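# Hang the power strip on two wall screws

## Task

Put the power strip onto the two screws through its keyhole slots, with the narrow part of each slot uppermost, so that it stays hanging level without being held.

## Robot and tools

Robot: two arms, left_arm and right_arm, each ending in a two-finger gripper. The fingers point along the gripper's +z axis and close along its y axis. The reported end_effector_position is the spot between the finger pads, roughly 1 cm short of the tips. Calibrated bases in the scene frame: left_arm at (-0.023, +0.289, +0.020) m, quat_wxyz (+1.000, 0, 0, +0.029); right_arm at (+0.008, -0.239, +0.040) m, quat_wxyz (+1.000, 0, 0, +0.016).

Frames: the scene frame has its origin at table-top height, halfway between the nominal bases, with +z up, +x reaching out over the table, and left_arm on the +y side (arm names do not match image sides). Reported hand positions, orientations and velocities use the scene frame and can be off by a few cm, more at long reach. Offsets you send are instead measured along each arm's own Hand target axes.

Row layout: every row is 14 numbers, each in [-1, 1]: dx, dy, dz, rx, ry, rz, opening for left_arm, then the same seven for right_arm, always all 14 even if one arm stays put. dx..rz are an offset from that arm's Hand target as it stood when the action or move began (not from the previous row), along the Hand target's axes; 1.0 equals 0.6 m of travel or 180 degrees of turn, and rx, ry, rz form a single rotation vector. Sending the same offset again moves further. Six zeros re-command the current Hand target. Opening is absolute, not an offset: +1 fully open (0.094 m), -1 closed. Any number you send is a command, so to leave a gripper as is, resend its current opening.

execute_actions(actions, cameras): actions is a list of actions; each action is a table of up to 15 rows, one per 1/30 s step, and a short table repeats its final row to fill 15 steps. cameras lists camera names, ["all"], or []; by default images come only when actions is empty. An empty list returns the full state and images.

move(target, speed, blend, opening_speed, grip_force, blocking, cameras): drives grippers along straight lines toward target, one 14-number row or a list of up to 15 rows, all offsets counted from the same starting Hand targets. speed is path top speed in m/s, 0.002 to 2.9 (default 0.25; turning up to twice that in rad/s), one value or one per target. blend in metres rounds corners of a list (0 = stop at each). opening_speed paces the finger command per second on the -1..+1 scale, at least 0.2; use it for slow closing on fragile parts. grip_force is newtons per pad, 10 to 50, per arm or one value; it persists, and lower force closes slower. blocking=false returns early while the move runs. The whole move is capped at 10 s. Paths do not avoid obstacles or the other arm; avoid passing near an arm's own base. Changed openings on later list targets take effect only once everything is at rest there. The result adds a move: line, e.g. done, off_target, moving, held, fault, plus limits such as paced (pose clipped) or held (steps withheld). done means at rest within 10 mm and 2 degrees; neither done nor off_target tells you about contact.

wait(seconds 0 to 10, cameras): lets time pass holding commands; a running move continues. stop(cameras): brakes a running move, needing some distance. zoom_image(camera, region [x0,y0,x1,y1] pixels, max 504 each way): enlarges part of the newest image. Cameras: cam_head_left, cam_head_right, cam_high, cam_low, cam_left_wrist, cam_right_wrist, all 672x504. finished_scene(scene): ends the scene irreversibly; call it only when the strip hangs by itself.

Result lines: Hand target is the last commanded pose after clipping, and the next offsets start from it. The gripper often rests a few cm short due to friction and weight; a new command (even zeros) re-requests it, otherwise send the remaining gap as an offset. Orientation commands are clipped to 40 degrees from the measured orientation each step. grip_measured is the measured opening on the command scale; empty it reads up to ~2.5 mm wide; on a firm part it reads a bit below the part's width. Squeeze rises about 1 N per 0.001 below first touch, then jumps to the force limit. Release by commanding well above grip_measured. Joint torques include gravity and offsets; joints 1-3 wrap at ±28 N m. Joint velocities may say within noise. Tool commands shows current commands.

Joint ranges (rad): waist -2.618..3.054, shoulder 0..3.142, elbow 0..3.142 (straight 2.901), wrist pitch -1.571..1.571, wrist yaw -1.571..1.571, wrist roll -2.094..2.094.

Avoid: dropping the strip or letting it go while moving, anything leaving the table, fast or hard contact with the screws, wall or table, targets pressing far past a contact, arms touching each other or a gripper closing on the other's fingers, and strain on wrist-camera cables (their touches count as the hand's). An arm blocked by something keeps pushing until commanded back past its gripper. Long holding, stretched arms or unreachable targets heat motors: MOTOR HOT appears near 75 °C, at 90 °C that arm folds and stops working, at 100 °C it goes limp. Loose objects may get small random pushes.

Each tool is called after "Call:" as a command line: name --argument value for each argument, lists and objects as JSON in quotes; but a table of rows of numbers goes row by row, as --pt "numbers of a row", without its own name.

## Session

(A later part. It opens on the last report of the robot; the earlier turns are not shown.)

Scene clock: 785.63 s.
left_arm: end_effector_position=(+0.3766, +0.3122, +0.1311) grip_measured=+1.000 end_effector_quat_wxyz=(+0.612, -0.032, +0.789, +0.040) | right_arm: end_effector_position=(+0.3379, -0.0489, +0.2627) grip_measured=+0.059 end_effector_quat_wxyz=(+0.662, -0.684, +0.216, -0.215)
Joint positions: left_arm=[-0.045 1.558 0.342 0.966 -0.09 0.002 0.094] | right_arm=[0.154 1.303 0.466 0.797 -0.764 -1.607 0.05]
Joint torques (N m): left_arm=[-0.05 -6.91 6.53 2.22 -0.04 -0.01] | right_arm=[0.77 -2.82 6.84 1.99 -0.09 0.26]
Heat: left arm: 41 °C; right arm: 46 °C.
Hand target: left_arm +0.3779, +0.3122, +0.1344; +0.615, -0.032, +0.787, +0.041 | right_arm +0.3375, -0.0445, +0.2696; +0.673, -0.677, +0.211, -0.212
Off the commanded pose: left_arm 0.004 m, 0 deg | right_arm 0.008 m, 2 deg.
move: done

Call:
move --target '[0,0,0,0,0,0,1,0.0035,-0.002,0.005,0,0,-0.001,-0.15]' --speed 0.04

Scene clock: 788.60 s.
left_arm: end_effector_position=(+0.3766, +0.3122, +0.1311) grip_measured=+1.000 end_effector_quat_wxyz=(+0.612, -0.032, +0.789, +0.040) | right_arm: end_effector_position=(+0.3397, -0.0484, +0.2578) grip_measured=+0.059 end_effector_quat_wxyz=(+0.659, -0.687, +0.221, -0.213)
Joint positions: left_arm=[-0.045 1.558 0.342 0.966 -0.09 0.002 0.094] | right_arm=[0.157 1.318 0.466 0.797 -0.759 -1.61 0.05]
Joint torques (N m): left_arm=[-0.03 -6.91 6.54 2.23 -0.04 -0.02] | right_arm=[0.79 -3.02 7.84 1.97 -0.14 0.25]
Heat: left arm: 41 °C; right arm: 46 °C.
Hand target: left_arm +0.3779, +0.3122, +0.1344; +0.615, -0.032, +0.787, +0.041 | right_arm +0.3409, -0.0433, +0.2707; +0.673, -0.677, +0.210, -0.213
Off the commanded pose: left_arm 0.004 m, 0 deg | right_arm 0.014 m, 2 deg.
move: off_target (right_arm)

Call:
move --target '[0,0,0,0,0,0,1,-0.001,-0.010,-0.001,0.004,0,0,-0.15]' --speed 0.04

Scene clock: 791.93 s.
left_arm: end_effector_position=(+0.3766, +0.3122, +0.1311) grip_measured=+1.000 end_effector_quat_wxyz=(+0.612, -0.032, +0.789, +0.040) | right_arm: end_effector_position=(+0.3397, -0.0484, +0.2578) grip_measured=+0.059 end_effector_quat_wxyz=(+0.659, -0.687, +0.220, -0.213)
Joint positions: left_arm=[-0.045 1.558 0.342 0.966 -0.09 0.002 0.094] | right_arm=[0.157 1.318 0.466 0.797 -0.759 -1.611 0.05]
Joint torques (N m): left_arm=[-0.03 -6.9 6.53 2.22 -0.04 -0.01] | right_arm=[0.77 -4.03 8.17 1.97 -0.16 0.34]
Heat: left arm: 41 °C; right arm: 47 °C.
Hand target: left_arm +0.3779, +0.3122, +0.1344; +0.615, -0.032, +0.787, +0.041 | right_arm +0.3401, -0.0434, +0.2767; +0.677, -0.673, +0.208, -0.214
Off the commanded pose: left_arm 0.004 m, 0 deg | right_arm 0.020 m, 3 deg.
move: off_target (right_arm)

Call:
move --target '[0,0,0,0,0,0,1,-0.002,-0.003,-0.012,0.001,0,0,-0.15]' --speed 0.04

Scene clock: 794.87 s.
left_arm: end_effector_position=(+0.3766, +0.3122, +0.1311) grip_measured=+1.000 end_effector_quat_wxyz=(+0.612, -0.032, +0.789, +0.040) | right_arm: end_effector_position=(+0.3396, -0.0483, +0.2578) grip_measured=+0.059 end_effector_quat_wxyz=(+0.659, -0.687, +0.220, -0.212)
Joint positions: left_arm=[-0.045 1.558 0.342 0.966 -0.09 0.002 0.094] | right_arm=[0.157 1.318 0.466 0.797 -0.76 -1.61 0.05]
Joint torques (N m): left_arm=[-0.03 -6.91 6.53 2.22 -0.04 -0.01] | right_arm=[-0.47 -6.48 6.94 1.89 -0.34 0.4]
Heat: left arm: 41 °C; right arm: 47 °C.
Hand target: left_arm +0.3779, +0.3122, +0.1344; +0.615, -0.032, +0.787, +0.041 | right_arm +0.3350, -0.0486, +0.2785; +0.678, -0.672, +0.208, -0.214
Off the commanded pose: left_arm 0.004 m, 0 deg | right_arm 0.021 m, 3 deg.
move: off_target (right_arm)

Call:
move --target '[0,0,0,0,0,0,1,0.001,-0.006,-0.002,0,0,0,-0.15]' --speed 0.04 --cameras '["cam_high","cam_low","cam_head_right","cam_right_wrist"]'

Scene clock: 798.10 s.
left_arm: end_effector_position=(+0.3766, +0.3122, +0.1311) grip_measured=+1.000 end_effector_quat_wxyz=(+0.612, -0.032, +0.789, +0.040) | right_arm: end_effector_position=(+0.3382, -0.0500, +0.2583) grip_measured=+0.059 end_effector_quat_wxyz=(+0.658, -0.688, +0.222, -0.210)
Joint positions: left_arm=[-0.045 1.558 0.342 0.966 -0.09 0.002 0.094] | right_arm=[0.15 1.305 0.466 0.777 -0.768 -1.61 0.05]
Joint torques (N m): left_arm=[-0.03 -6.91 6.54 2.23 -0.03 -0.01] | right_arm=[-0.43 -6.43 7.57 1.86 -0.31 0.36]
Heat: left arm: 41 °C; right arm: 47 °C.
Hand target: left_arm +0.3779, +0.3122, +0.1344; +0.615, -0.032, +0.787, +0.041 | right_arm +0.3347, -0.0498, +0.2820; +0.678, -0.672, +0.208, -0.214
Off the commanded pose: left_arm 0.004 m, 0 deg | right_arm 0.024 m, 3 deg.
move: off_target (right_arm)
Images, in order (width x height): cam_head_right 672x504, cam_high 672x504, cam_low 672x504, cam_right_wrist 672x504.

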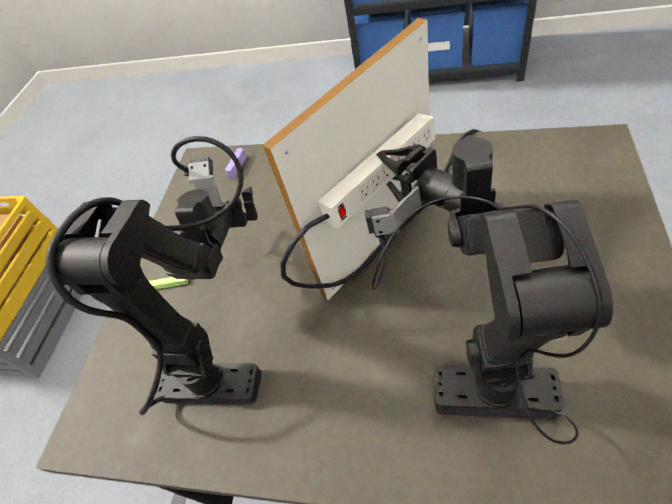

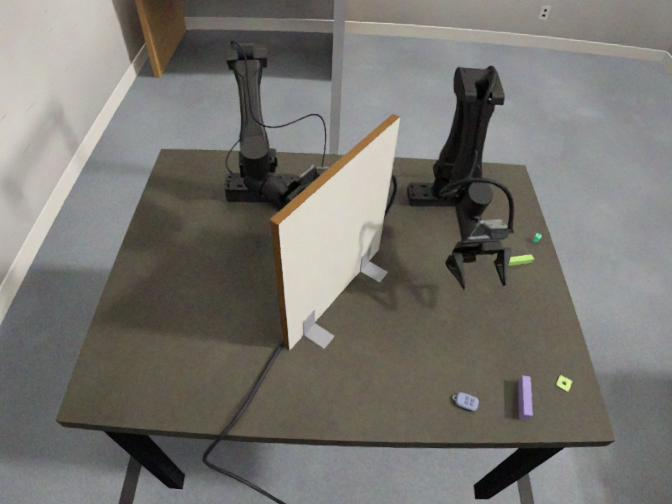

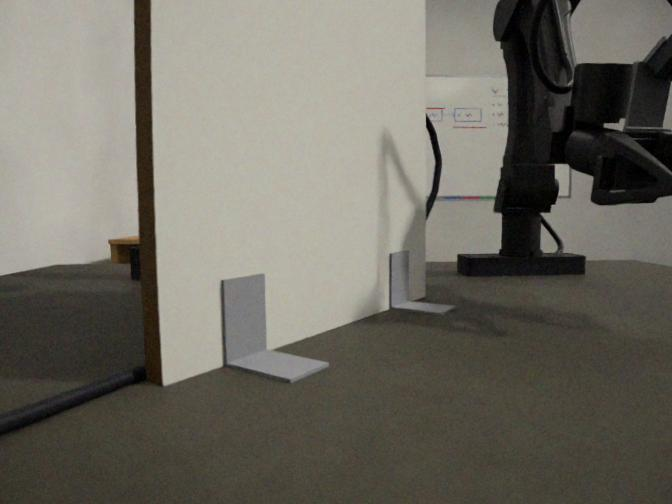

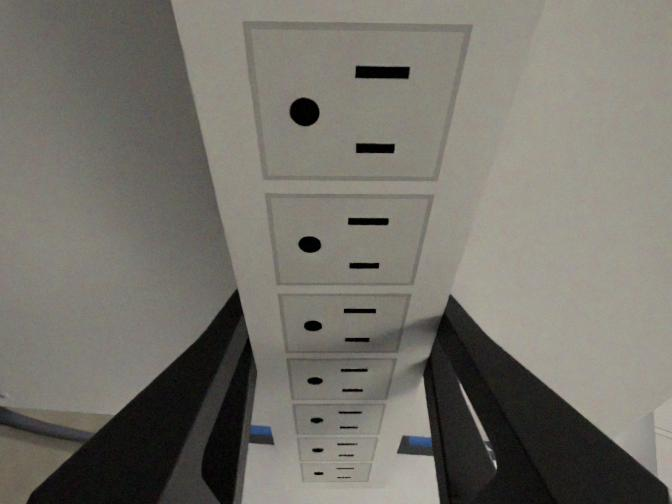

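Call:
move --target '[0,0,0,0,0,0,1,0.001,-0.004,-0.002,0.006,0,-0.005,-0.15]' --speed 0.04

Scene clock: 803.17 s.
left_arm: end_effector_position=(+0.3766, +0.3122, +0.1311) grip_measured=+1.000 end_effector_quat_wxyz=(+0.612, -0.032, +0.789, +0.040) | right_arm: end_effector_position=(+0.3386, -0.0512, +0.2629) grip_measured=+0.059 end_effector_quat_wxyz=(+0.663, -0.684, +0.215, -0.216)
Joint positions: left_arm=[-0.045 1.558 0.342 0.966 -0.09 0.002 0.094] | right_arm=[0.144 1.305 0.466 0.8 -0.774 -1.61 0.05]
Joint torques (N m): left_arm=[-0.05 -6.9 6.54 2.22 -0.04 -0.01] | right_arm=[-0.4 -5.96 6.95 1.99 -0.29 0.38]
Heat: left arm: 41 °C; right arm: 48 °C.
Hand target: left_arm +0.3779, +0.3122, +0.1344; +0.615, -0.032, +0.787, +0.041 | right_arm +0.3345, -0.0512, +0.2845; +0.683, -0.667, +0.200, -0.222
Off the commanded pose: left_arm 0.004 m, 0 deg | right_arm 0.022 m, 4 deg.
move: off_target (right_arm)

Call:
move --target '[0,0,0,0,0,0,1,0.001,-0.002,0.013,0,0,0,-0.15]' --speed 0.04

Scene clock: 807.33 s.
left_arm: end_effector_position=(+0.3766, +0.3122, +0.1311) grip_measured=+1.000 end_effector_quat_wxyz=(+0.612, -0.032, +0.789, +0.040) | right_arm: end_effector_position=(+0.3384, -0.0500, +0.2630) grip_measured=+0.059 end_effector_quat_wxyz=(+0.663, -0.684, +0.215, -0.217)
Joint positions: left_arm=[-0.045 1.558 0.342 0.966 -0.09 0.002 0.094] | right_arm=[0.149 1.305 0.466 0.8 -0.769 -1.609 0.05]
Joint torques (N m): left_arm=[-0.05 -6.9 6.54 2.22 -0.04 -0.01] | right_arm=[0.8 -4.18 8.59 2.03 -0.12 0.4]
Heat: left arm: 41 °C; right arm: 48 °C.
Hand target: left_arm +0.3779, +0.3122, +0.1344; +0.615, -0.032, +0.787, +0.041 | right_arm +0.3394, -0.0452, +0.2859; +0.683, -0.667, +0.200, -0.222
Off the commanded pose: left_arm 0.004 m, 0 deg | right_arm 0.023 m, 4 deg.
move: off_target (right_arm)

Call:
move --target '[0,0,0,0,0,0,1,0.001,-0.001,0.007,0,0,0,-0.15]' --speed 0.04

Scene clock: 809.57 s.
left_arm: end_effector_position=(+0.3766, +0.3122, +0.1311) grip_measured=+1.000 end_effector_quat_wxyz=(+0.612, -0.032, +0.789, +0.040) | right_arm: end_effector_position=(+0.3383, -0.0488, +0.2630) grip_measured=+0.059 end_effector_quat_wxyz=(+0.662, -0.684, +0.215, -0.217)
Joint positions: left_arm=[-0.045 1.558 0.342 0.966 -0.09 0.002 0.094] | right_arm=[0.155 1.305 0.466 0.8 -0.761 -1.609 0.05]
Joint torques (N m): left_arm=[-0.03 -6.91 6.54 2.22 -0.04 -0.01] | right_arm=[1.07 -3.26 9.51 2.05 -0.08 0.38]
Heat: left arm: 41 °C; right arm: 48 °C.
Hand target: left_arm +0.3779, +0.3122, +0.1344; +0.615, -0.032, +0.787, +0.041 | right_arm +0.3423, -0.0421, +0.2867; +0.683, -0.667, +0.200, -0.222
Off the commanded pose: left_arm 0.004 m, 0 deg | right_arm 0.025 m, 4 deg.
move: off_target (right_arm)

Call:
move --target '[0,0,0,0,0,0,1,0.005,-0.001,0.005,0,0,0,-0.15]' --speed 0.04

Scene clock: 813.87 s.
left_arm: end_effector_position=(+0.3766, +0.3122, +0.1311) grip_measured=+1.000 end_effector_quat_wxyz=(+0.612, -0.032, +0.789, +0.040) | right_arm: end_effector_position=(+0.3392, -0.0485, +0.2617) grip_measured=+0.059 end_effector_quat_wxyz=(+0.663, -0.683, +0.217, -0.215)
Joint positions: left_arm=[-0.045 1.558 0.342 0.966 -0.09 0.002 0.094] | right_arm=[0.155 1.314 0.466 0.81 -0.762 -1.604 0.05]
Joint torques (N m): left_arm=[-0.03 -6.91 6.54 2.22 -0.04 -0.01] | right_arm=[1.02 -2.77 10.52 1.97 -0.11 0.35]
Heat: left arm: 41 °C; right arm: 50 °C.
Hand target: left_arm +0.3779, +0.3122, +0.1344; +0.615, -0.032, +0.787, +0.041 | right_arm +0.3464, -0.0413, +0.2873; +0.683, -0.667, +0.200, -0.222
Off the commanded pose: left_arm 0.004 m, 0 deg | right_arm 0.028 m, 4 deg.
move: off_target (right_arm)

Call:
move --target '[0,0,0,0,0,0,1,0.001,-0.006,0,0,0,-0.002,-0.15]' --speed 0.04

Scene clock: 818.53 s.
left_arm: end_effector_position=(+0.3766, +0.3122, +0.1311) grip_measured=+1.000 end_effector_quat_wxyz=(+0.612, -0.032, +0.789, +0.040) | right_arm: end_effector_position=(+0.3396, -0.0481, +0.2617) grip_measured=+0.059 end_effector_quat_wxyz=(+0.662, -0.685, +0.218, -0.213)
Joint positions: left_arm=[-0.045 1.558 0.342 0.966 -0.09 0.002 0.094] | right_arm=[0.155 1.314 0.472 0.797 -0.765 -1.605 0.05]
Joint torques (N m): left_arm=[-0.05 -6.91 6.54 2.22 -0.04 -0.01] | right_arm=[0.85 -3.52 10.81 1.91 -0.09 0.3]
Heat: left arm: 41 °C; right arm: 51 °C.
Hand target: left_arm +0.3779, +0.3122, +0.1344; +0.615, -0.032, +0.787, +0.041 | right_arm +0.3468, -0.0417, +0.2910; +0.682, -0.668, +0.198, -0.224
Off the commanded pose: left_arm 0.004 m, 0 deg | right_arm 0.031 m, 4 deg.
move: off_target (right_arm)

Call:
move --target '[0,0,0,0,0,0,1,0.001,-0.008,-0.002,0.002,0,-0.004,-0.15]' --speed 0.04

Scene clock: 823.03 s.
left_arm: end_effector_position=(+0.3766, +0.3122, +0.1311) grip_measured=+1.000 end_effector_quat_wxyz=(+0.612, -0.032, +0.789, +0.040) | right_arm: end_effector_position=(+0.3396, -0.0475, +0.2621) grip_measured=+0.059 end_effector_quat_wxyz=(+0.662, -0.686, +0.215, -0.212)
Joint positions: left_arm=[-0.045 1.558 0.342 0.966 -0.09 0.002 0.094] | right_arm=[0.155 1.314 0.477 0.789 -0.769 -1.611 0.05]
Joint torques (N m): left_arm=[-0.03 -6.91 6.54 2.23 -0.04 -0.01] | right_arm=[0.46 -4.49 10.82 1.95 -0.09 0.29]
Heat: left arm: 41 °C; right arm: 53 °C.
Hand target: left_arm +0.3779, +0.3122, +0.1344; +0.615, -0.032, +0.787, +0.041 | right_arm +0.3464, -0.0431, +0.2959; +0.683, -0.667, +0.193, -0.229
Off the commanded pose: left_arm 0.004 m, 0 deg | right_arm 0.035 m, 5 deg.
move: off_target (right_arm)

Call:
execute_actions --actions '[]' --cameras '["cam_head_left","cam_left_wrist","cam_head_right","cam_right_wrist"]'

Call:
zoom_image --camera "cam_head_left" --region '[300, 100, 460, 240]'

Scene clock: 826.80 s.
left_arm: end_effector_position=(+0.3766, +0.3122, +0.1311) grip_measured=+1.000 end_effector_quat_wxyz=(+0.612, -0.032, +0.789, +0.040) | right_arm: end_effector_position=(+0.3396, -0.0475, +0.2621) grip_measured=+0.059 end_effector_quat_wxyz=(+0.661, -0.686, +0.215, -0.212)
Joint positions: left_arm=[-0.045 1.558 0.342 0.966 -0.09 0.002 0.094] | right_arm=[0.155 1.314 0.477 0.789 -0.769 -1.611 0.05]
Joint velocities: within noise
Joint torques (N m): left_arm=[-0.03 -6.91 6.53 2.22 -0.04 -0.01] | right_arm=[0.39 -4.55 10.91 1.92 -0.07 0.3]
Heat: left arm: 41 °C; right arm: 53 °C.
Hand target: left_arm +0.3779, +0.3122, +0.1344; +0.615, -0.032, +0.787, +0.041 | right_arm +0.3464, -0.0431, +0.2958; +0.683, -0.667, +0.193, -0.229
Tool commands: left_gripper/opening=+1.0 right_gripper/opening=-0.15
Off the commanded pose: left_arm 0.004 m, 0 deg | right_arm 0.035 m, 5 deg.
Images, in order (width x height): cam_head_left 672x504, cam_head_right 672x504, cam_left_wrist 672x504, cam_right_wrist 672x504.

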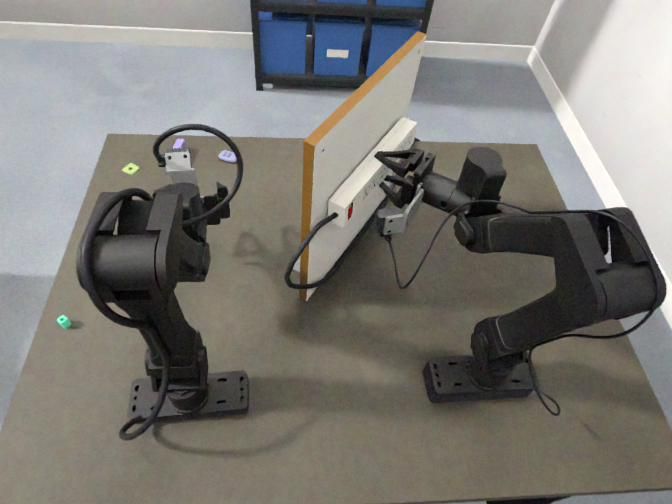

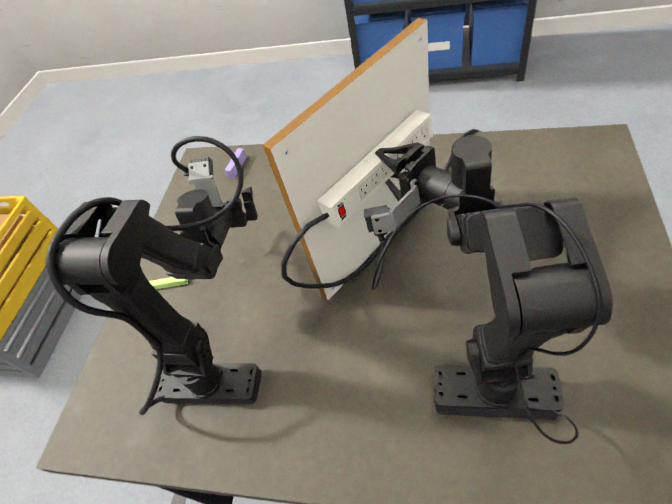

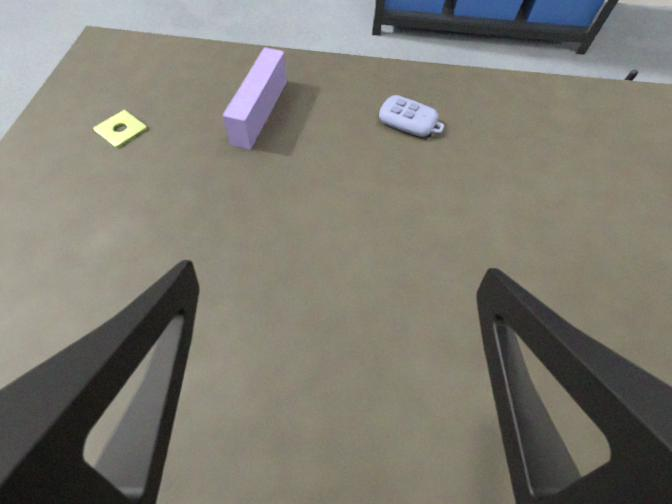

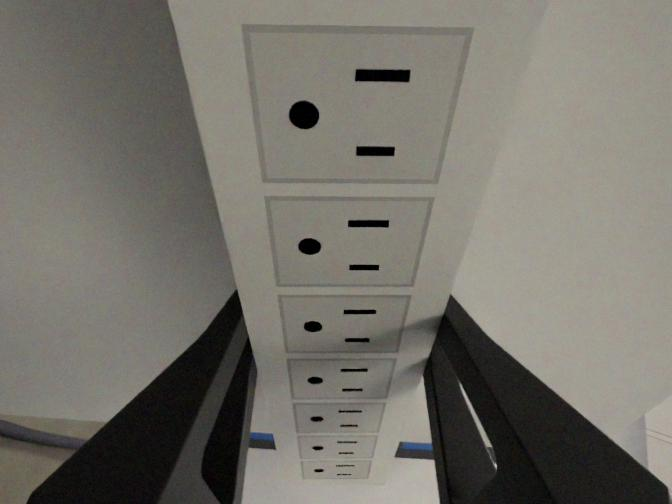

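Scaled by 3.150.

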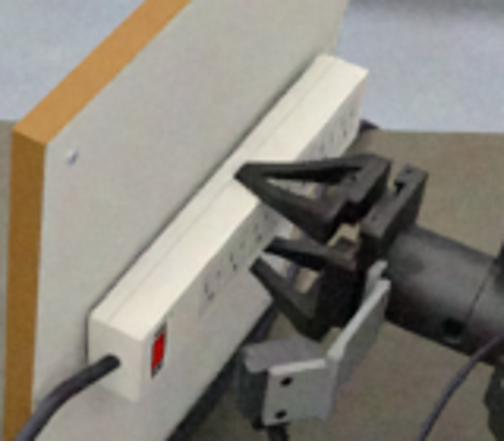

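Call:
move --target '[0,0,0,0,0,0,1,0.004,-0.008,0.002,0.002,0,-0.001,-0.15]' --speed 0.04

Scene clock: 834.63 s.
left_arm: end_effector_position=(+0.3766, +0.3122, +0.1311) grip_measured=+1.000 end_effector_quat_wxyz=(+0.612, -0.032, +0.789, +0.040) | right_arm: end_effector_position=(+0.3404, -0.0474, +0.2623) grip_measured=+0.059 end_effector_quat_wxyz=(+0.660, -0.689, +0.215, -0.209)
Joint positions: left_arm=[-0.045 1.558 0.342 0.966 -0.09 0.002 0.094] | right_arm=[0.153 1.314 0.487 0.769 -0.776 -1.617 0.05]
Joint torques (N m): left_arm=[-0.05 -6.91 6.53 2.22 -0.04 -0.02] | right_arm=[0.36 -4.62 11.43 2.08 -0.11 0.37]
Heat: left arm: 41 °C; right arm: 54 °C.
Hand target: left_arm +0.3779, +0.3122, +0.1344; +0.615, -0.032, +0.787, +0.041 | right_arm +0.3488, -0.0436, +0.3007; +0.684, -0.665, +0.192, -0.230
Off the commanded pose: left_arm 0.004 m, 0 deg | right_arm 0.040 m, 5 deg.
move: off_target (right_arm)

Call:
move --target '[0,0,0,0,0,0,1,0.001,0.002,0.008,0.0,0,0.0,-0.15]' --speed 0.04

Scene clock: 840.17 s.
left_arm: end_effector_position=(+0.3766, +0.3122, +0.1311) grip_measured=+1.000 end_effector_quat_wxyz=(+0.612, -0.032, +0.789, +0.040) | right_arm: end_effector_position=(+0.3408, -0.0473, +0.2629) grip_measured=+0.059 end_effector_quat_wxyz=(+0.659, -0.690, +0.213, -0.211)
Joint positions: left_arm=[-0.045 1.558 0.342 0.966 -0.09 0.002 0.094] | right_arm=[0.153 1.314 0.49 0.765 -0.777 -1.622 0.05]
Joint torques (N m): left_arm=[-0.05 -6.91 6.53 2.22 -0.04 -0.01] | right_arm=[1.11 -3.19 11.7 2.14 0.07 0.43]
Heat: left arm: 41 °C; right arm: 54 °C.
Hand target: left_arm +0.3779, +0.3122, +0.1344; +0.615, -0.032, +0.787, +0.041 | right_arm +0.3522, -0.0400, +0.2998; +0.684, -0.665, +0.192, -0.230
Off the commanded pose: left_arm 0.004 m, 0 deg | right_arm 0.039 m, 5 deg.
move: off_target (right_arm)

Call:
move --target '[0,0,0,0,0,0,1,0.0,-0.003,0.004,0.008,0,-0.001,-0.15]' --speed 0.04

Scene clock: 844.17 s.
left_arm: end_effector_position=(+0.3766, +0.3122, +0.1311) grip_measured=+1.000 end_effector_quat_wxyz=(+0.612, -0.032, +0.789, +0.040) | right_arm: end_effector_position=(+0.3409, -0.0468, +0.2632) grip_measured=+0.059 end_effector_quat_wxyz=(+0.662, -0.689, +0.210, -0.210)
Joint positions: left_arm=[-0.045 1.558 0.342 0.966 -0.09 0.002 0.094] | right_arm=[0.151 1.323 0.49 0.781 -0.785 -1.618 0.05]
Joint torques (N m): left_arm=[-0.03 -6.91 6.53 2.23 -0.04 -0.01] | right_arm=[1.74 -2.47 11.15 2.5 0.2 0.54]
Heat: left arm: 41 °C; right arm: 54 °C.
Hand target: left_arm +0.3779, +0.3122, +0.1344; +0.615, -0.032, +0.787, +0.041 | right_arm +0.3534, -0.0380, +0.3017; +0.692, -0.656, +0.188, -0.234
Off the commanded pose: left_arm 0.004 m, 0 deg | right_arm 0.041 m, 6 deg.
move: off_target (right_arm)

Call:
move --target '[0,0,0,0,0,0,1,0.0,-0.001,0.003,0.002,0.006,0,-0.15]' --speed 0.04 --cameras '["cam_right_wrist"]'

Scene clock: 859.47 s.
left_arm: end_effector_position=(+0.3766, +0.3122, +0.1311) grip_measured=+1.000 end_effector_quat_wxyz=(+0.612, -0.032, +0.789, +0.040) | right_arm: end_effector_position=(+0.3411, -0.0470, +0.2634) grip_measured=+0.059 end_effector_quat_wxyz=(+0.662, -0.688, +0.210, -0.210)
Joint positions: left_arm=[-0.045 1.558 0.342 0.966 -0.09 0.002 0.094] | right_arm=[0.15 1.323 0.49 0.782 -0.785 -1.618 0.05]
Joint torques (N m): left_arm=[-0.05 -6.91 6.54 2.23 -0.04 -0.01] | right_arm=[2.86 -2.78 10.67 2.62 0.57 0.62]
Heat: left arm: 41 °C; right arm: 56 °C.
Hand target: left_arm +0.3779, +0.3122, +0.1344; +0.615, -0.032, +0.787, +0.041 | right_arm +0.3544, -0.0365, +0.3024; +0.693, -0.652, +0.194, -0.241
Off the commanded pose: left_arm 0.004 m, 0 deg | right_arm 0.043 m, 7 deg.
move: off_target (right_arm)
Images, in order (width x height): cam_right_wrist 672x504.

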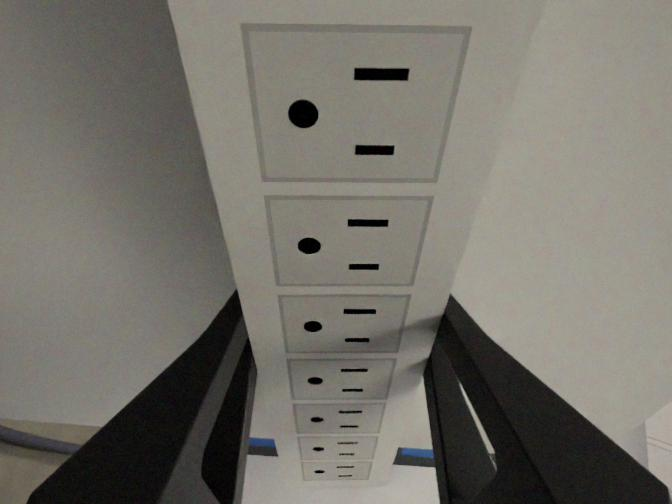

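Call:
move --target '[0,0,0,0,0,0,1,0.0,0,0,0.0,0,-0.01,-0.15]' --speed 0.04

Scene clock: 864.10 s.
left_arm: end_effector_position=(+0.3766, +0.3122, +0.1311) grip_measured=+1.000 end_effector_quat_wxyz=(+0.612, -0.032, +0.789, +0.040) | right_arm: end_effector_position=(+0.3411, -0.0470, +0.2634) grip_measured=+0.059 end_effector_quat_wxyz=(+0.662, -0.688, +0.209, -0.211)
Joint positions: left_arm=[-0.045 1.558 0.342 0.966 -0.09 0.002 0.094] | right_arm=[0.15 1.323 0.49 0.782 -0.785 -1.619 0.05]
Joint torques (N m): left_arm=[-0.03 -6.9 6.54 2.22 -0.04 -0.01] | right_arm=[2.92 -2.82 10.5 2.67 0.59 0.36]
Heat: left arm: 41 °C; right arm: 56 °C.
Hand target: left_arm +0.3779, +0.3122, +0.1344; +0.615, -0.032, +0.787, +0.041 | right_arm +0.3544, -0.0365, +0.3024; +0.689, -0.655, +0.183, -0.251
Off the commanded pose: left_arm 0.004 m, 0 deg | right_arm 0.042 m, 7 deg.
move: off_target (right_arm)

Call:
move --target '[0,0,0,0,0,0,1,0.0,0,0,0.0,0,-0.01,-0.15]' --speed 0.04

Scene clock: 866.77 s.
left_arm: end_effector_position=(+0.3766, +0.3122, +0.1311) grip_measured=+1.000 end_effector_quat_wxyz=(+0.612, -0.032, +0.789, +0.040) | right_arm: end_effector_position=(+0.3411, -0.0470, +0.2634) grip_measured=+0.059 end_effector_quat_wxyz=(+0.661, -0.689, +0.208, -0.212)
Joint positions: left_arm=[-0.045 1.558 0.342 0.966 -0.09 0.002 0.094] | right_arm=[0.15 1.323 0.49 0.782 -0.785 -1.622 0.05]
Joint torques (N m): left_arm=[-0.03 -6.9 6.53 2.22 -0.04 -0.01] | right_arm=[2.99 -2.88 10.45 2.65 0.62 0.11]
Heat: left arm: 41 °C; right arm: 56 °C.
Hand target: left_arm +0.3779, +0.3122, +0.1344; +0.615, -0.032, +0.787, +0.041 | right_arm +0.3543, -0.0365, +0.3024; +0.685, -0.658, +0.173, -0.262
Off the commanded pose: left_arm 0.004 m, 0 deg | right_arm 0.042 m, 8 deg.
move: off_target (right_arm)

Call:
execute_actions --actions '[]' --cameras '["cam_head_left","cam_head_right"]'

Call:
zoom_image --camera "cam_head_left" --region '[320, 190, 370, 230]'

Call:
zoom_image --camera "cam_head_right" --region '[305, 180, 365, 230]'

Call:
zoom_image --camera "cam_head_left" --region '[380, 110, 430, 150]'

Scene clock: 878.23 s.
left_arm: end_effector_position=(+0.3766, +0.3122, +0.1311) grip_measured=+1.000 end_effector_quat_wxyz=(+0.612, -0.032, +0.789, +0.040) | right_arm: end_effector_position=(+0.3411, -0.0470, +0.2634) grip_measured=+0.059 end_effector_quat_wxyz=(+0.661, -0.689, +0.208, -0.212)
Joint positions: left_arm=[-0.045 1.558 0.342 0.966 -0.09 0.002 0.094] | right_arm=[0.15 1.323 0.49 0.782 -0.785 -1.622 0.05]
Joint velocities: within noise
Joint torques (N m): left_arm=[-0.03 -6.91 6.54 2.22 -0.04 -0.01] | right_arm=[3.04 -2.86 10.44 2.66 0.63 0.12]
Heat: left arm: 41 °C; right arm: 56 °C.
Hand target: left_arm +0.3779, +0.3122, +0.1344; +0.615, -0.032, +0.787, +0.041 | right_arm +0.3543, -0.0365, +0.3024; +0.685, -0.658, +0.173, -0.262
Tool commands: left_gripper/opening=+1.0 right_gripper/opening=-0.15
Off the commanded pose: left_arm 0.004 m, 0 deg | right_arm 0.042 m, 8 deg.
Images, in order (width x height): cam_head_left 672x504, cam_head_right 672x504.

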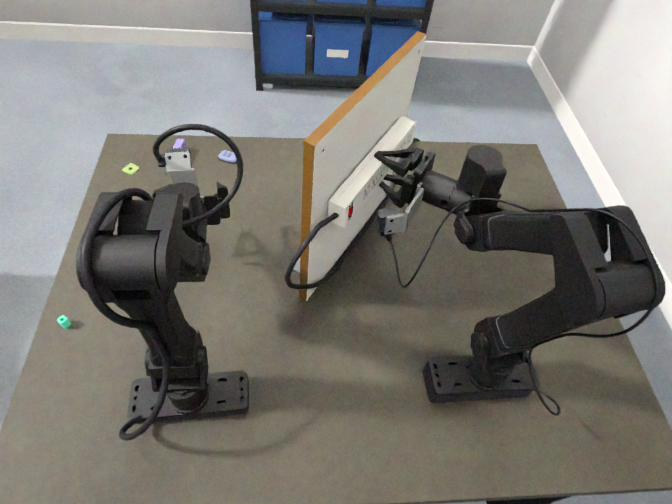

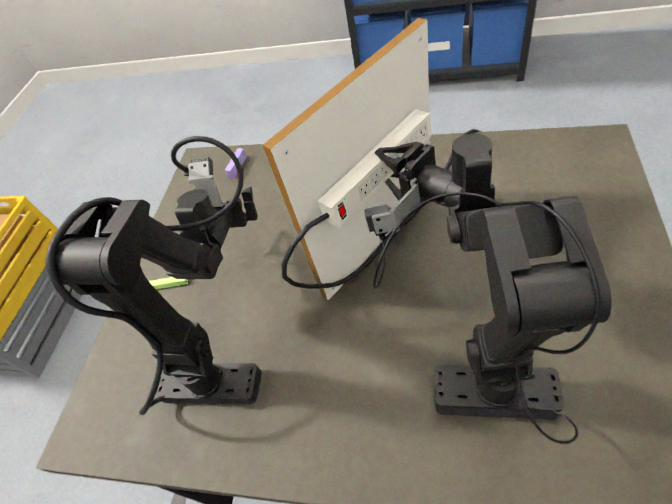

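Scaled by 10.080.

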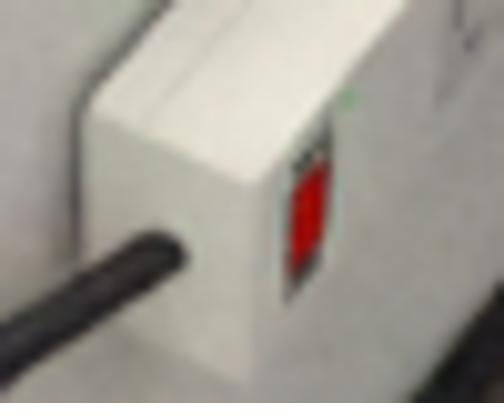

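Scaled by 8.400.

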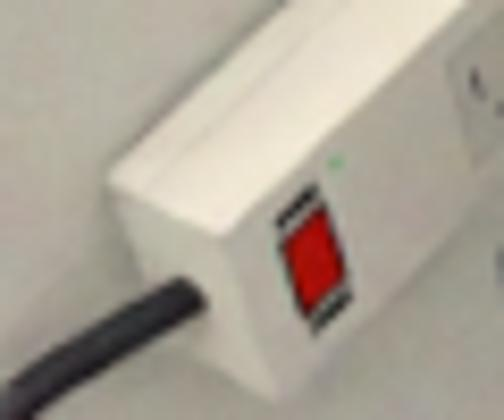

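Scaled by 10.080.

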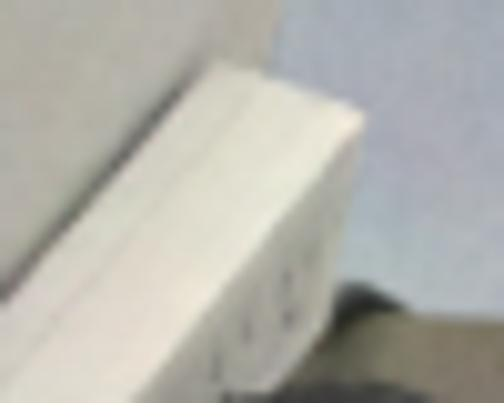

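Call:
move --target '[0,0,0,0,0,0,1,0.0,-0.01,-0.01,0.0,0,0.012,-0.15]' --speed 0.04

Scene clock: 892.03 s.
left_arm: end_effector_position=(+0.3766, +0.3122, +0.1311) grip_measured=+1.000 end_effector_quat_wxyz=(+0.612, -0.032, +0.789, +0.040) | right_arm: end_effector_position=(+0.3411, -0.0470, +0.2632) grip_measured=+0.059 end_effector_quat_wxyz=(+0.661, -0.689, +0.210, -0.211)
Joint positions: left_arm=[-0.045 1.558 0.342 0.966 -0.09 0.002 0.094] | right_arm=[0.15 1.323 0.49 0.781 -0.785 -1.62 0.05]
Joint torques (N m): left_arm=[-0.03 -6.91 6.54 2.22 -0.04 -0.01] | right_arm=[1.78 -5.5 10.37 2.41 0.41 0.47]
Heat: left arm: 41 °C; right arm: 56 °C.
Hand target: left_arm +0.3779, +0.3122, +0.1344; +0.615, -0.032, +0.787, +0.041 | right_arm +0.3501, -0.0413, +0.3079; +0.689, -0.654, +0.185, -0.249
Off the commanded pose: left_arm 0.004 m, 0 deg | right_arm 0.046 m, 7 deg.
move: off_target (right_arm)

Call:
move --target '[0,0,0,0,0,0,1,0.0,-0.008,-0.001,0.0,0,0.002,-0.15]' --speed 0.04

Scene clock: 894.23 s.
left_arm: end_effector_position=(+0.3766, +0.3122, +0.1311) grip_measured=+1.000 end_effector_quat_wxyz=(+0.612, -0.032, +0.789, +0.040) | right_arm: end_effector_position=(+0.3409, -0.0472, +0.2631) grip_measured=+0.059 end_effector_quat_wxyz=(+0.661, -0.689, +0.211, -0.210)
Joint positions: left_arm=[-0.045 1.558 0.342 0.966 -0.09 0.002 0.094] | right_arm=[0.151 1.318 0.49 0.773 -0.782 -1.62 0.05]
Joint torques (N m): left_arm=[-0.03 -6.9 6.53 2.22 -0.04 -0.01] | right_arm=[1.66 -6.67 11.11 2.26 0.37 0.51]
Heat: left arm: 41 °C; right arm: 56 °C.
Hand target: left_arm +0.3779, +0.3122, +0.1344; +0.615, -0.032, +0.787, +0.041 | right_arm +0.3492, -0.0419, +0.3126; +0.690, -0.654, +0.187, -0.247
Off the commanded pose: left_arm 0.004 m, 0 deg | right_arm 0.050 m, 7 deg.
move: off_target (right_arm)

Call:
move --target '[0,0,0,0,0,0,1,0.0,0,-0.010,0.0,0,0.00,-0.15]' --speed 0.03

Scene clock: 897.47 s.
left_arm: end_effector_position=(+0.3766, +0.3122, +0.1311) grip_measured=+1.000 end_effector_quat_wxyz=(+0.612, -0.032, +0.789, +0.040) | right_arm: end_effector_position=(+0.3405, -0.0475, +0.2638) grip_measured=+0.059 end_effector_quat_wxyz=(+0.660, -0.689, +0.212, -0.211)
Joint positions: left_arm=[-0.045 1.558 0.342 0.966 -0.09 0.002 0.094] | right_arm=[0.152 1.311 0.49 0.765 -0.778 -1.622 0.05]
Joint torques (N m): left_arm=[-0.05 -6.9 6.53 2.22 -0.04 -0.01] | right_arm=[0.49 -7.19 10.18 2.28 0.15 0.52]
Heat: left arm: 41 °C; right arm: 56 °C.
Hand target: left_arm +0.3779, +0.3122, +0.1344; +0.615, -0.032, +0.787, +0.041 | right_arm +0.3457, -0.0468, +0.3121; +0.690, -0.654, +0.187, -0.247
Off the commanded pose: left_arm 0.004 m, 0 deg | right_arm 0.049 m, 7 deg.
move: off_target (right_arm)

Call:
move --target '[0,0,0,0,0,0,1,0.0,0,-0.012,0.0,0,0.00,-0.15]' --speed 0.03

Scene clock: 899.90 s.
left_arm: end_effector_position=(+0.3766, +0.3122, +0.1311) grip_measured=+1.000 end_effector_quat_wxyz=(+0.612, -0.032, +0.789, +0.040) | right_arm: end_effector_position=(+0.3405, -0.0500, +0.2649) grip_measured=+0.059 end_effector_quat_wxyz=(+0.658, -0.690, +0.213, -0.215)
Joint positions: left_arm=[-0.045 1.558 0.342 0.966 -0.09 0.002 0.094] | right_arm=[0.145 1.299 0.49 0.75 -0.776 -1.629 0.05]
Joint torques (N m): left_arm=[-0.03 -6.91 6.54 2.22 -0.04 -0.01] | right_arm=[-0.59 -7.69 9.14 2.37 -0.1 0.55]
Heat: left arm: 41 °C; right arm: 56 °C.
Hand target: left_arm +0.3779, +0.3122, +0.1344; +0.615, -0.032, +0.787, +0.041 | right_arm +0.3416, -0.0527, +0.3117; +0.690, -0.654, +0.187, -0.247
Off the commanded pose: left_arm 0.004 m, 0 deg | right_arm 0.047 m, 7 deg.
move: off_target (right_arm)

Call:
move --target '[0,0,0,0,0,0,1,0.0,0.006,0.0,0.01,0,0.003,-0.15]' --speed 0.03

Scene clock: 905.03 s.
left_arm: end_effector_position=(+0.3766, +0.3122, +0.1311) grip_measured=+1.000 end_effector_quat_wxyz=(+0.612, -0.032, +0.789, +0.040) | right_arm: end_effector_position=(+0.3404, -0.0516, +0.2964) grip_measured=+0.059 end_effector_quat_wxyz=(+0.687, -0.657, +0.185, -0.248)
Joint positions: left_arm=[-0.045 1.558 0.342 0.966 -0.09 0.002 0.094] | right_arm=[0.142 1.294 0.49 0.9 -0.774 -1.575 0.05]
Joint torques (N m): left_arm=[-0.05 -6.91 6.53 2.22 -0.04 -0.01] | right_arm=[-0.35 -3.17 7.2 1.98 0 0.45]
Heat: left arm: 41 °C; right arm: 55 °C.
Hand target: left_arm +0.3779, +0.3122, +0.1344; +0.615, -0.032, +0.787, +0.041 | right_arm +0.3419, -0.0526, +0.3080; +0.702, -0.642, +0.187, -0.247
Off the commanded pose: left_arm 0.004 m, 0 deg | right_arm 0.012 m, 2 deg.
move: off_target (right_arm)

Call:
move --target '[0,0,0,0,0,0,1,-0.002,0.038,-0.004,-0.012,0,0.006,-0.15]' --speed 0.05

Scene clock: 911.53 s.
left_arm: end_effector_position=(+0.3766, +0.3122, +0.1311) grip_measured=+1.000 end_effector_quat_wxyz=(+0.612, -0.032, +0.789, +0.040) | right_arm: end_effector_position=(+0.3423, -0.0514, +0.2903) grip_measured=+0.059 end_effector_quat_wxyz=(+0.689, -0.655, +0.186, -0.247)
Joint positions: left_arm=[-0.045 1.558 0.342 0.966 -0.09 0.002 0.094] | right_arm=[0.142 1.325 0.477 0.948 -0.773 -1.568 0.05]
Joint torques (N m): left_arm=[-0.03 -6.91 6.53 2.22 -0.04 -0.01] | right_arm=[-0.32 -2.77 5.35 1.76 -0.02 0.25]
Heat: left arm: 41 °C; right arm: 54 °C.
Hand target: left_arm +0.3779, +0.3122, +0.1344; +0.615, -0.032, +0.787, +0.041 | right_arm +0.3420, -0.0526, +0.2851; +0.692, -0.653, +0.197, -0.237
Off the commanded pose: left_arm 0.004 m, 0 deg | right_arm 0.005 m, 2 deg.
move: done

Call:
move --target '[0,0,0,0,0,0,1,-0.003,0.02,-0.002,-0.016,0,0.012,-0.15]' --speed 0.05

Call:
move --target '[0,0,0,0,0,0,1,0,0.006,0,-0.01,0,0.008,-0.15]' --speed 0.05

Scene clock: 915.20 s.
left_arm: end_effector_position=(+0.3766, +0.3122, +0.1311) grip_measured=+1.000 end_effector_quat_wxyz=(+0.612, -0.032, +0.789, +0.040) | right_arm: end_effector_position=(+0.3430, -0.0517, +0.2867) grip_measured=+0.059 end_effector_quat_wxyz=(+0.688, -0.657, +0.198, -0.238)
Joint positions: left_arm=[-0.045 1.558 0.342 0.966 -0.09 0.002 0.094] | right_arm=[0.142 1.325 0.477 0.929 -0.77 -1.554 0.05]
Joint torques (N m): left_arm=[-0.03 -6.9 6.53 2.22 -0.04 -0.01] | right_arm=[-0.13 -3.88 5.12 1.25 -0.05 0.07]
Heat: left arm: 41 °C; right arm: 53 °C.
Hand target: left_arm +0.3779, +0.3122, +0.1344; +0.615, -0.032, +0.787, +0.041 | right_arm +0.3406, -0.0520, +0.2731; +0.679, -0.667, +0.215, -0.219
Off the commanded pose: left_arm 0.004 m, 0 deg | right_arm 0.014 m, 3 deg.
move: off_target (right_arm)

Scene clock: 916.07 s.
left_arm: end_effector_position=(+0.3766, +0.3122, +0.1311) grip_measured=+1.000 end_effector_quat_wxyz=(+0.612, -0.032, +0.789, +0.040) | right_arm: end_effector_position=(+0.3434, -0.0525, +0.2830) grip_measured=+0.059 end_effector_quat_wxyz=(+0.685, -0.659, +0.213, -0.227)
Joint positions: left_arm=[-0.045 1.558 0.342 0.966 -0.09 0.002 0.094] | right_arm=[0.142 1.317 0.477 0.896 -0.763 -1.538 0.05]
Joint torques (N m): left_arm=[-0.05 -6.91 6.53 2.22 -0.04 -0.01] | right_arm=[-0.18 -4.44 6.08 0.9 -0.17 -0.16]
Heat: left arm: 41 °C; right arm: 53 °C.
Hand target: left_arm +0.3779, +0.3122, +0.1344; +0.615, -0.032, +0.787, +0.041 | right_arm +0.3407, -0.0520, +0.2695; +0.672, -0.674, +0.227, -0.207
Off the commanded pose: left_arm 0.004 m, 0 deg | right_arm 0.014 m, 4 deg.
move: off_target (right_arm)

Call:
move --target '[0,0,0,0,0,0,1,-0.006,0.005,-0.002,-0.010,0,-0.002,-0.15]' --speed 0.05

Call:
move --target '[0,0,0,0,0,0,1,-0.002,0.005,0,-0.006,0,-0.002,-0.15]' --speed 0.05

Scene clock: 920.67 s.
left_arm: end_effector_position=(+0.3766, +0.3122, +0.1311) grip_measured=+1.000 end_effector_quat_wxyz=(+0.612, -0.032, +0.789, +0.040) | right_arm: end_effector_position=(+0.3408, -0.0531, +0.2500) grip_measured=+0.059 end_effector_quat_wxyz=(+0.646, -0.696, +0.241, -0.199)
Joint positions: left_arm=[-0.045 1.558 0.342 0.966 -0.09 0.002 0.094] | right_arm=[0.142 1.302 0.477 0.706 -0.762 -1.618 0.05]
Joint torques (N m): left_arm=[-0.03 -6.91 6.53 2.22 -0.04 -0.01] | right_arm=[0.47 -6.09 6.76 1.85 -0.15 0.23]
Heat: left arm: 41 °C; right arm: 52 °C.
Hand target: left_arm +0.3779, +0.3122, +0.1344; +0.615, -0.032, +0.787, +0.041 | right_arm +0.3369, -0.0508, +0.2666; +0.660, -0.686, +0.228, -0.205
Off the commanded pose: left_arm 0.004 m, 0 deg | right_arm 0.017 m, 3 deg.
move: off_target (right_arm)

Scene clock: 921.60 s.
left_arm: end_effector_position=(+0.3766, +0.3122, +0.1311) grip_measured=+1.000 end_effector_quat_wxyz=(+0.612, -0.032, +0.789, +0.040) | right_arm: end_effector_position=(+0.3399, -0.0539, +0.2439) grip_measured=+0.059 end_effector_quat_wxyz=(-0.637, +0.704, -0.245, +0.197)
Joint positions: left_arm=[-0.045 1.558 0.342 0.966 -0.09 0.002 0.094] | right_arm=[0.142 1.296 0.477 0.666 -0.757 -1.641 0.05]
Joint torques (N m): left_arm=[-0.03 -6.91 6.53 2.22 -0.04 -0.01] | right_arm=[0.8 -6.35 7.01 1.88 -0.16 0.19]
Heat: left arm: 41 °C; right arm: 52 °C.
Hand target: left_arm +0.3779, +0.3122, +0.1344; +0.615, -0.032, +0.787, +0.041 | right_arm +0.3358, -0.0501, +0.2636; -0.653, +0.692, -0.228, +0.205
Off the commanded pose: left_arm 0.004 m, 0 deg | right_arm 0.021 m, 3 deg.
move: off_target (right_arm)

Call:
move --target '[0,0,0,0,0,0,1,0,-0.019,0,0.018,0,-0.012,-0.15]' --speed 0.1

Scene clock: 937.60 s.
left_arm: end_effector_position=(+0.3766, +0.3122, +0.1311) grip_measured=+1.000 end_effector_quat_wxyz=(+0.612, -0.032, +0.789, +0.040) | right_arm: end_effector_position=(+0.3416, -0.0536, +0.2585) grip_measured=+0.059 end_effector_quat_wxyz=(+0.650, -0.692, +0.223, -0.221)
Joint positions: left_arm=[-0.045 1.558 0.342 0.966 -0.09 0.002 0.094] | right_arm=[0.142 1.296 0.477 0.739 -0.757 -1.642 0.05]
Joint torques (N m): left_arm=[-0.03 -6.91 6.53 2.22 -0.04 -0.01] | right_arm=[0.81 -5.34 6.28 2.09 -0.18 0.34]
Heat: left arm: 41 °C; right arm: 52 °C.
Hand target: left_arm +0.3779, +0.3122, +0.1344; +0.615, -0.032, +0.787, +0.041 | right_arm +0.3364, -0.0496, +0.2750; +0.668, -0.678, +0.209, -0.223
Off the commanded pose: left_arm 0.004 m, 0 deg | right_arm 0.018 m, 3 deg.
move: off_target (right_arm)

Call:
move --target '[0,0,0,0,0,0,1,-0.008,-0.004,0,0.008,0,0.001,-0.15]' --speed 0.1

Scene clock: 942.20 s.
left_arm: end_effector_position=(+0.3766, +0.3122, +0.1311) grip_measured=+1.000 end_effector_quat_wxyz=(+0.612, -0.032, +0.789, +0.040) | right_arm: end_effector_position=(+0.3386, -0.0501, +0.2631) grip_measured=+0.059 end_effector_quat_wxyz=(+0.659, -0.684, +0.216, -0.226)
Joint positions: left_arm=[-0.045 1.558 0.342 0.966 -0.09 0.002 0.094] | right_arm=[0.157 1.296 0.461 0.796 -0.746 -1.621 0.05]
Joint torques (N m): left_arm=[-0.05 -6.93 6.54 2.23 -0.04 -0.01] | right_arm=[0.8 -5.38 5.85 2.07 -0.11 0.41]
Heat: left arm: 41 °C; right arm: 51 °C.
Hand target: left_arm +0.3779, +0.3122, +0.1344; +0.615, -0.032, +0.787, +0.041 | right_arm +0.3325, -0.0469, +0.2772; +0.677, -0.669, +0.207, -0.225
Off the commanded pose: left_arm 0.004 m, 0 deg | right_arm 0.016 m, 3 deg.
move: off_target (right_arm)

Call:
move --target '[0,0,0,0,0,0,1,0.001,-0.001,0.006,0,-0.004,0.005,-0.15]' --speed 0.1

Scene clock: 945.67 s.
left_arm: end_effector_position=(+0.3766, +0.3122, +0.1311) grip_measured=+1.000 end_effector_quat_wxyz=(+0.612, -0.032, +0.789, +0.040) | right_arm: end_effector_position=(+0.3386, -0.0501, +0.2631) grip_measured=+0.059 end_effector_quat_wxyz=(+0.660, -0.684, +0.217, -0.224)
Joint positions: left_arm=[-0.045 1.558 0.342 0.966 -0.09 0.002 0.094] | right_arm=[0.157 1.296 0.461 0.796 -0.746 -1.618 0.05]
Joint torques (N m): left_arm=[-0.03 -6.91 6.53 2.22 -0.04 -0.01] | right_arm=[0.88 -3.89 7.04 2.08 -0.24 0.52]
Heat: left arm: 41 °C; right arm: 51 °C.
Hand target: left_arm +0.3779, +0.3122, +0.1344; +0.615, -0.032, +0.787, +0.041 | right_arm +0.3351, -0.0443, +0.2779; +0.680, -0.669, +0.208, -0.216
Off the commanded pose: left_arm 0.004 m, 0 deg | right_arm 0.016 m, 3 deg.
move: off_target (right_arm)

Call:
move --target '[0,0,0,0,0,0,1,0.002,-0.001,0.008,0,-0.003,0.006,-0.15]' --speed 0.1

Scene clock: 948.20 s.
left_arm: end_effector_position=(+0.3766, +0.3122, +0.1311) grip_measured=+1.000 end_effector_quat_wxyz=(+0.612, -0.032, +0.789, +0.040) | right_arm: end_effector_position=(+0.3386, -0.0486, +0.2599) grip_measured=+0.059 end_effector_quat_wxyz=(+0.661, -0.683, +0.226, -0.212)
Joint positions: left_arm=[-0.045 1.558 0.342 0.966 -0.09 0.002 0.094] | right_arm=[0.16 1.306 0.461 0.797 -0.749 -1.594 0.05]
Joint torques (N m): left_arm=[-0.03 -6.91 6.54 2.23 -0.04 -0.01] | right_arm=[0.99 -2.92 8.46 2.12 -0.27 0.46]
Heat: left arm: 41 °C; right arm: 51 °C.
Hand target: left_arm +0.3779, +0.3122, +0.1344; +0.615, -0.032, +0.787, +0.041 | right_arm +0.3388, -0.0411, +0.2785; +0.683, -0.668, +0.211, -0.206
Off the commanded pose: left_arm 0.004 m, 0 deg | right_arm 0.020 m, 4 deg.
move: off_target (right_arm)

Call:
move --target '[0,0,0,0,0,0,1,0.001,-0.012,0.001,0.002,-0.001,-0.008,-0.15]' --speed 0.1

Scene clock: 956.93 s.
left_arm: end_effector_position=(+0.3766, +0.3122, +0.1311) grip_measured=+1.000 end_effector_quat_wxyz=(+0.612, -0.032, +0.789, +0.040) | right_arm: end_effector_position=(+0.3384, -0.0485, +0.2599) grip_measured=+0.059 end_effector_quat_wxyz=(+0.661, -0.683, +0.225, -0.211)
Joint positions: left_arm=[-0.045 1.558 0.342 0.966 -0.09 0.002 0.094] | right_arm=[0.16 1.306 0.461 0.797 -0.751 -1.595 0.05]
Joint torques (N m): left_arm=[-0.03 -6.91 6.54 2.22 -0.04 -0.01] | right_arm=[0.8 -3.89 9.61 1.97 -0.32 0.3]
Heat: left arm: 41 °C; right arm: 53 °C.
Hand target: left_arm +0.3779, +0.3122, +0.1344; +0.615, -0.032, +0.787, +0.041 | right_arm +0.3396, -0.0411, +0.2858; +0.683, -0.669, +0.201, -0.214
Off the commanded pose: left_arm 0.004 m, 0 deg | right_arm 0.027 m, 4 deg.
move: off_target (right_arm)

Call:
move --target '[0,0,0,0,0,0,1,0.001,-0.012,-0.003,0.002,-0.001,-0.012,-0.15]' --speed 0.1

Scene clock: 959.53 s.
left_arm: end_effector_position=(+0.3766, +0.3122, +0.1311) grip_measured=+1.000 end_effector_quat_wxyz=(+0.612, -0.032, +0.789, +0.040) | right_arm: end_effector_position=(+0.3372, -0.0477, +0.2583) grip_measured=+0.059 end_effector_quat_wxyz=(+0.659, -0.688, +0.217, -0.214)
Joint positions: left_arm=[-0.045 1.558 0.342 0.966 -0.09 0.002 0.094] | right_arm=[0.16 1.306 0.461 0.789 -0.759 -1.617 0.05]
Joint torques (N m): left_arm=[-0.05 -6.91 6.53 2.22 -0.04 -0.01] | right_arm=[0.1 -5.5 10.51 1.85 -0.36 0.26]
Heat: left arm: 41 °C; right arm: 54 °C.
Hand target: left_arm +0.3779, +0.3122, +0.1344; +0.615, -0.032, +0.787, +0.041 | right_arm +0.3389, -0.0430, +0.2929; +0.681, -0.671, +0.187, -0.227
Off the commanded pose: left_arm 0.004 m, 0 deg | right_arm 0.035 m, 5 deg.
move: off_target (right_arm)

Call:
move --target '[0,0,0,0,0,0,1,0.006,-0.008,-0.004,0.002,0,-0.001,-0.15]' --speed 0.1

Scene clock: 963.00 s.
left_arm: end_effector_position=(+0.3766, +0.3122, +0.1311) grip_measured=+1.000 end_effector_quat_wxyz=(+0.612, -0.032, +0.789, +0.040) | right_arm: end_effector_position=(+0.3381, -0.0485, +0.2625) grip_measured=+0.059 end_effector_quat_wxyz=(+0.661, -0.688, +0.211, -0.212)
Joint positions: left_arm=[-0.045 1.558 0.342 0.966 -0.09 0.002 0.094] | right_arm=[0.149 1.306 0.476 0.779 -0.78 -1.62 0.05]
Joint torques (N m): left_arm=[-0.05 -6.91 6.54 2.22 -0.04 -0.01] | right_arm=[-0.39 -5.94 10.21 1.88 -0.3 0.28]
Heat: left arm: 41 °C; right arm: 55 °C.
Hand target: left_arm +0.3779, +0.3122, +0.1344; +0.615, -0.032, +0.787, +0.041 | right_arm +0.3403, -0.0470, +0.2978; +0.683, -0.669, +0.185, -0.228
Off the commanded pose: left_arm 0.004 m, 0 deg | right_arm 0.035 m, 5 deg.
move: off_target (right_arm)

Call:
move --target '[0,0,0,0,0,0,1,0.004,-0.003,0.006,0.001,0,0,-0.15]' --speed 0.1

Scene clock: 966.07 s.
left_arm: end_effector_position=(+0.3766, +0.3122, +0.1311) grip_measured=+1.000 end_effector_quat_wxyz=(+0.612, -0.032, +0.789, +0.040) | right_arm: end_effector_position=(+0.3394, -0.0479, +0.2670) grip_measured=+0.059 end_effector_quat_wxyz=(+0.663, -0.687, +0.207, -0.215)
Joint positions: left_arm=[-0.045 1.558 0.342 0.966 -0.09 0.002 0.094] | right_arm=[0.149 1.306 0.488 0.776 -0.783 -1.621 0.05]
Joint torques (N m): left_arm=[-0.05 -6.9 6.53 2.22 -0.04 -0.01] | right_arm=[-0.13 -4.7 10.65 1.94 -0.24 0.33]
Heat: left arm: 41 °C; right arm: 54 °C.
Hand target: left_arm +0.3779, +0.3122, +0.1344; +0.615, -0.032, +0.787, +0.041 | right_arm +0.3442, -0.0453, +0.3000; +0.684, -0.668, +0.185, -0.229
Off the commanded pose: left_arm 0.004 m, 0 deg | right_arm 0.033 m, 4 deg.
move: off_target (right_arm)

Call:
move --target '[0,0,0,0,0,0,1,0.003,0.003,0.008,0.0,0,0.002,-0.15]' --speed 0.1

Scene clock: 970.00 s.
left_arm: end_effector_position=(+0.3766, +0.3122, +0.1311) grip_measured=+1.000 end_effector_quat_wxyz=(+0.612, -0.032, +0.789, +0.040) | right_arm: end_effector_position=(+0.3397, -0.0475, +0.2687) grip_measured=+0.059 end_effector_quat_wxyz=(+0.663, -0.687, +0.205, -0.215)
Joint positions: left_arm=[-0.045 1.558 0.342 0.966 -0.09 0.002 0.094] | right_arm=[0.149 1.306 0.492 0.776 -0.786 -1.621 0.05]
Joint torques (N m): left_arm=[-0.03 -6.91 6.54 2.23 -0.04 -0.01] | right_arm=[0.43 -2.81 11.1 2.03 -0.13 0.38]
Heat: left arm: 41 °C; right arm: 55 °C.
Hand target: left_arm +0.3779, +0.3122, +0.1344; +0.615, -0.032, +0.787, +0.041 | right_arm +0.3484, -0.0423, +0.2983; +0.685, -0.667, +0.187, -0.226
Off the commanded pose: left_arm 0.004 m, 0 deg | right_arm 0.031 m, 4 deg.
move: off_target (right_arm)

Call:
move --target '[0,0,0,0,0,0,1,0.006,0.006,-0.004,0.0,0,0.005,-0.15]' --speed 0.1

Scene clock: 981.20 s.
left_arm: end_effector_position=(+0.3766, +0.3122, +0.1311) grip_measured=+1.000 end_effector_quat_wxyz=(+0.612, -0.032, +0.789, +0.040) | right_arm: end_effector_position=(+0.3406, -0.0476, +0.2665) grip_measured=+0.059 end_effector_quat_wxyz=(+0.666, -0.686, +0.205, -0.209)
Joint positions: left_arm=[-0.045 1.558 0.342 0.966 -0.09 0.002 0.094] | right_arm=[0.143 1.324 0.492 0.796 -0.801 -1.61 0.05]
Joint torques (N m): left_arm=[-0.03 -6.91 6.53 2.22 -0.04 -0.01] | right_arm=[-0.39 -3.04 10.62 2.03 -0.11 0.42]
Heat: left arm: 41 °C; right arm: 55 °C.
Hand target: left_arm +0.3779, +0.3122, +0.1344; +0.615, -0.032, +0.787, +0.041 | right_arm +0.3502, -0.0463, +0.2948; +0.687, -0.666, +0.192, -0.221
Off the commanded pose: left_arm 0.004 m, 0 deg | right_arm 0.030 m, 4 deg.
move: off_target (right_arm)

Call:
move --target '[0,0,0,0,0,0,1,0.001,0.003,0.000,0.0,0.008,0.0,-0.15]' --speed 0.1 --cameras '["cam_right_wrist","cam_head_left"]'

Call:
zoom_image --camera "cam_head_left" --region '[320, 190, 370, 230]'

Call:
zoom_image --camera "cam_head_left" --region '[380, 110, 430, 150]'

Scene clock: 988.33 s.
left_arm: end_effector_position=(+0.3766, +0.3122, +0.1311) grip_measured=+1.000 end_effector_quat_wxyz=(+0.612, -0.032, +0.789, +0.040) | right_arm: end_effector_position=(+0.3415, -0.0481, +0.2669) grip_measured=+0.059 end_effector_quat_wxyz=(+0.666, -0.685, +0.206, -0.211)
Joint positions: left_arm=[-0.045 1.558 0.342 0.966 -0.09 0.002 0.094] | right_arm=[0.143 1.324 0.492 0.798 -0.796 -1.61 0.05]
Joint torques (N m): left_arm=[-0.03 -6.91 6.53 2.22 -0.04 -0.01] | right_arm=[0.5 -3.58 9.57 2.12 0.23 0.45]
Heat: left arm: 41 °C; right arm: 54 °C.
Hand target: left_arm +0.3779, +0.3122, +0.1344; +0.615, -0.032, +0.787, +0.041 | right_arm +0.3508, -0.0466, +0.2930; +0.684, -0.663, +0.201, -0.229
Off the commanded pose: left_arm 0.004 m, 0 deg | right_arm 0.028 m, 4 deg.
move: off_target (right_arm)
Images, in order (width x height): cam_head_left 672x504, cam_right_wrist 672x504.

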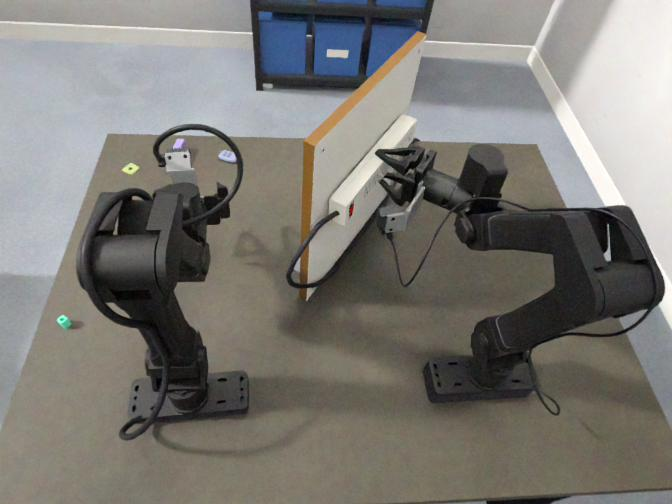

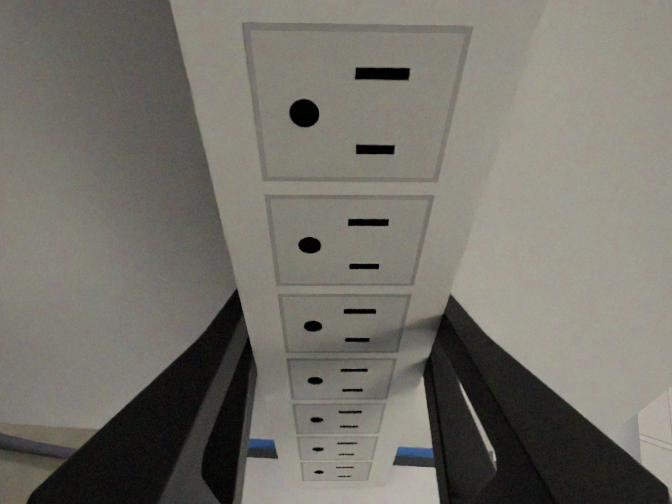

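Scaled by 10.080.

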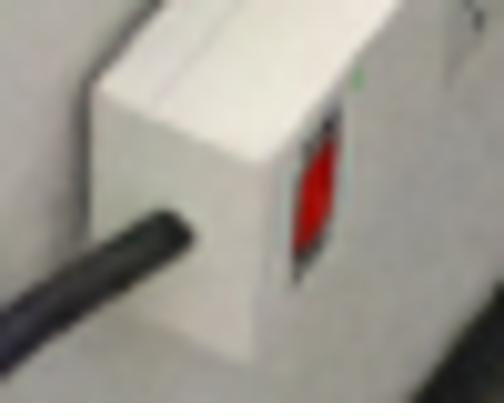

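Scaled by 10.080.

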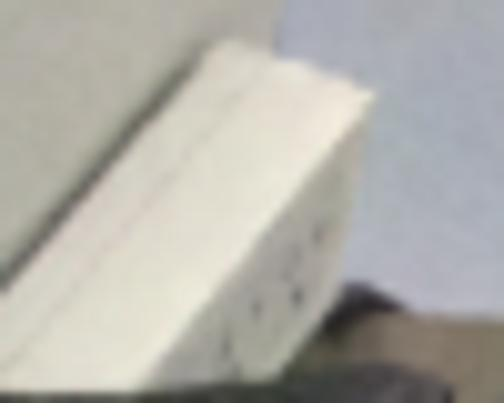

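Call:
move --target '[0,0,0,0,0,0,1,0.001,0.005,0.004,0.0,0.004,0.0,-0.15]' --speed 0.1

Scene clock: 1001.97 s.
left_arm: end_effector_position=(+0.3766, +0.3122, +0.1311) grip_measured=+1.000 end_effector_quat_wxyz=(+0.612, -0.032, +0.789, +0.040) | right_arm: end_effector_position=(+0.3419, -0.0483, +0.2672) grip_measured=+0.059 end_effector_quat_wxyz=(+0.666, -0.685, +0.207, -0.213)
Joint positions: left_arm=[-0.045 1.558 0.342 0.966 -0.09 0.002 0.094] | right_arm=[0.144 1.324 0.492 0.8 -0.792 -1.61 0.05]
Joint torques (N m): left_arm=[-0.05 -6.91 6.53 2.22 -0.04 -0.01] | right_arm=[1.35 -2.73 9.21 2.22 0.47 0.43]
Heat: left arm: 41 °C; right arm: 53 °C.
Hand target: left_arm +0.3779, +0.3122, +0.1344; +0.615, -0.032, +0.787, +0.041 | right_arm +0.3529, -0.0451, +0.2902; +0.683, -0.661, +0.205, -0.234
Off the commanded pose: left_arm 0.004 m, 0 deg | right_arm 0.026 m, 4 deg.
move: off_target (right_arm)


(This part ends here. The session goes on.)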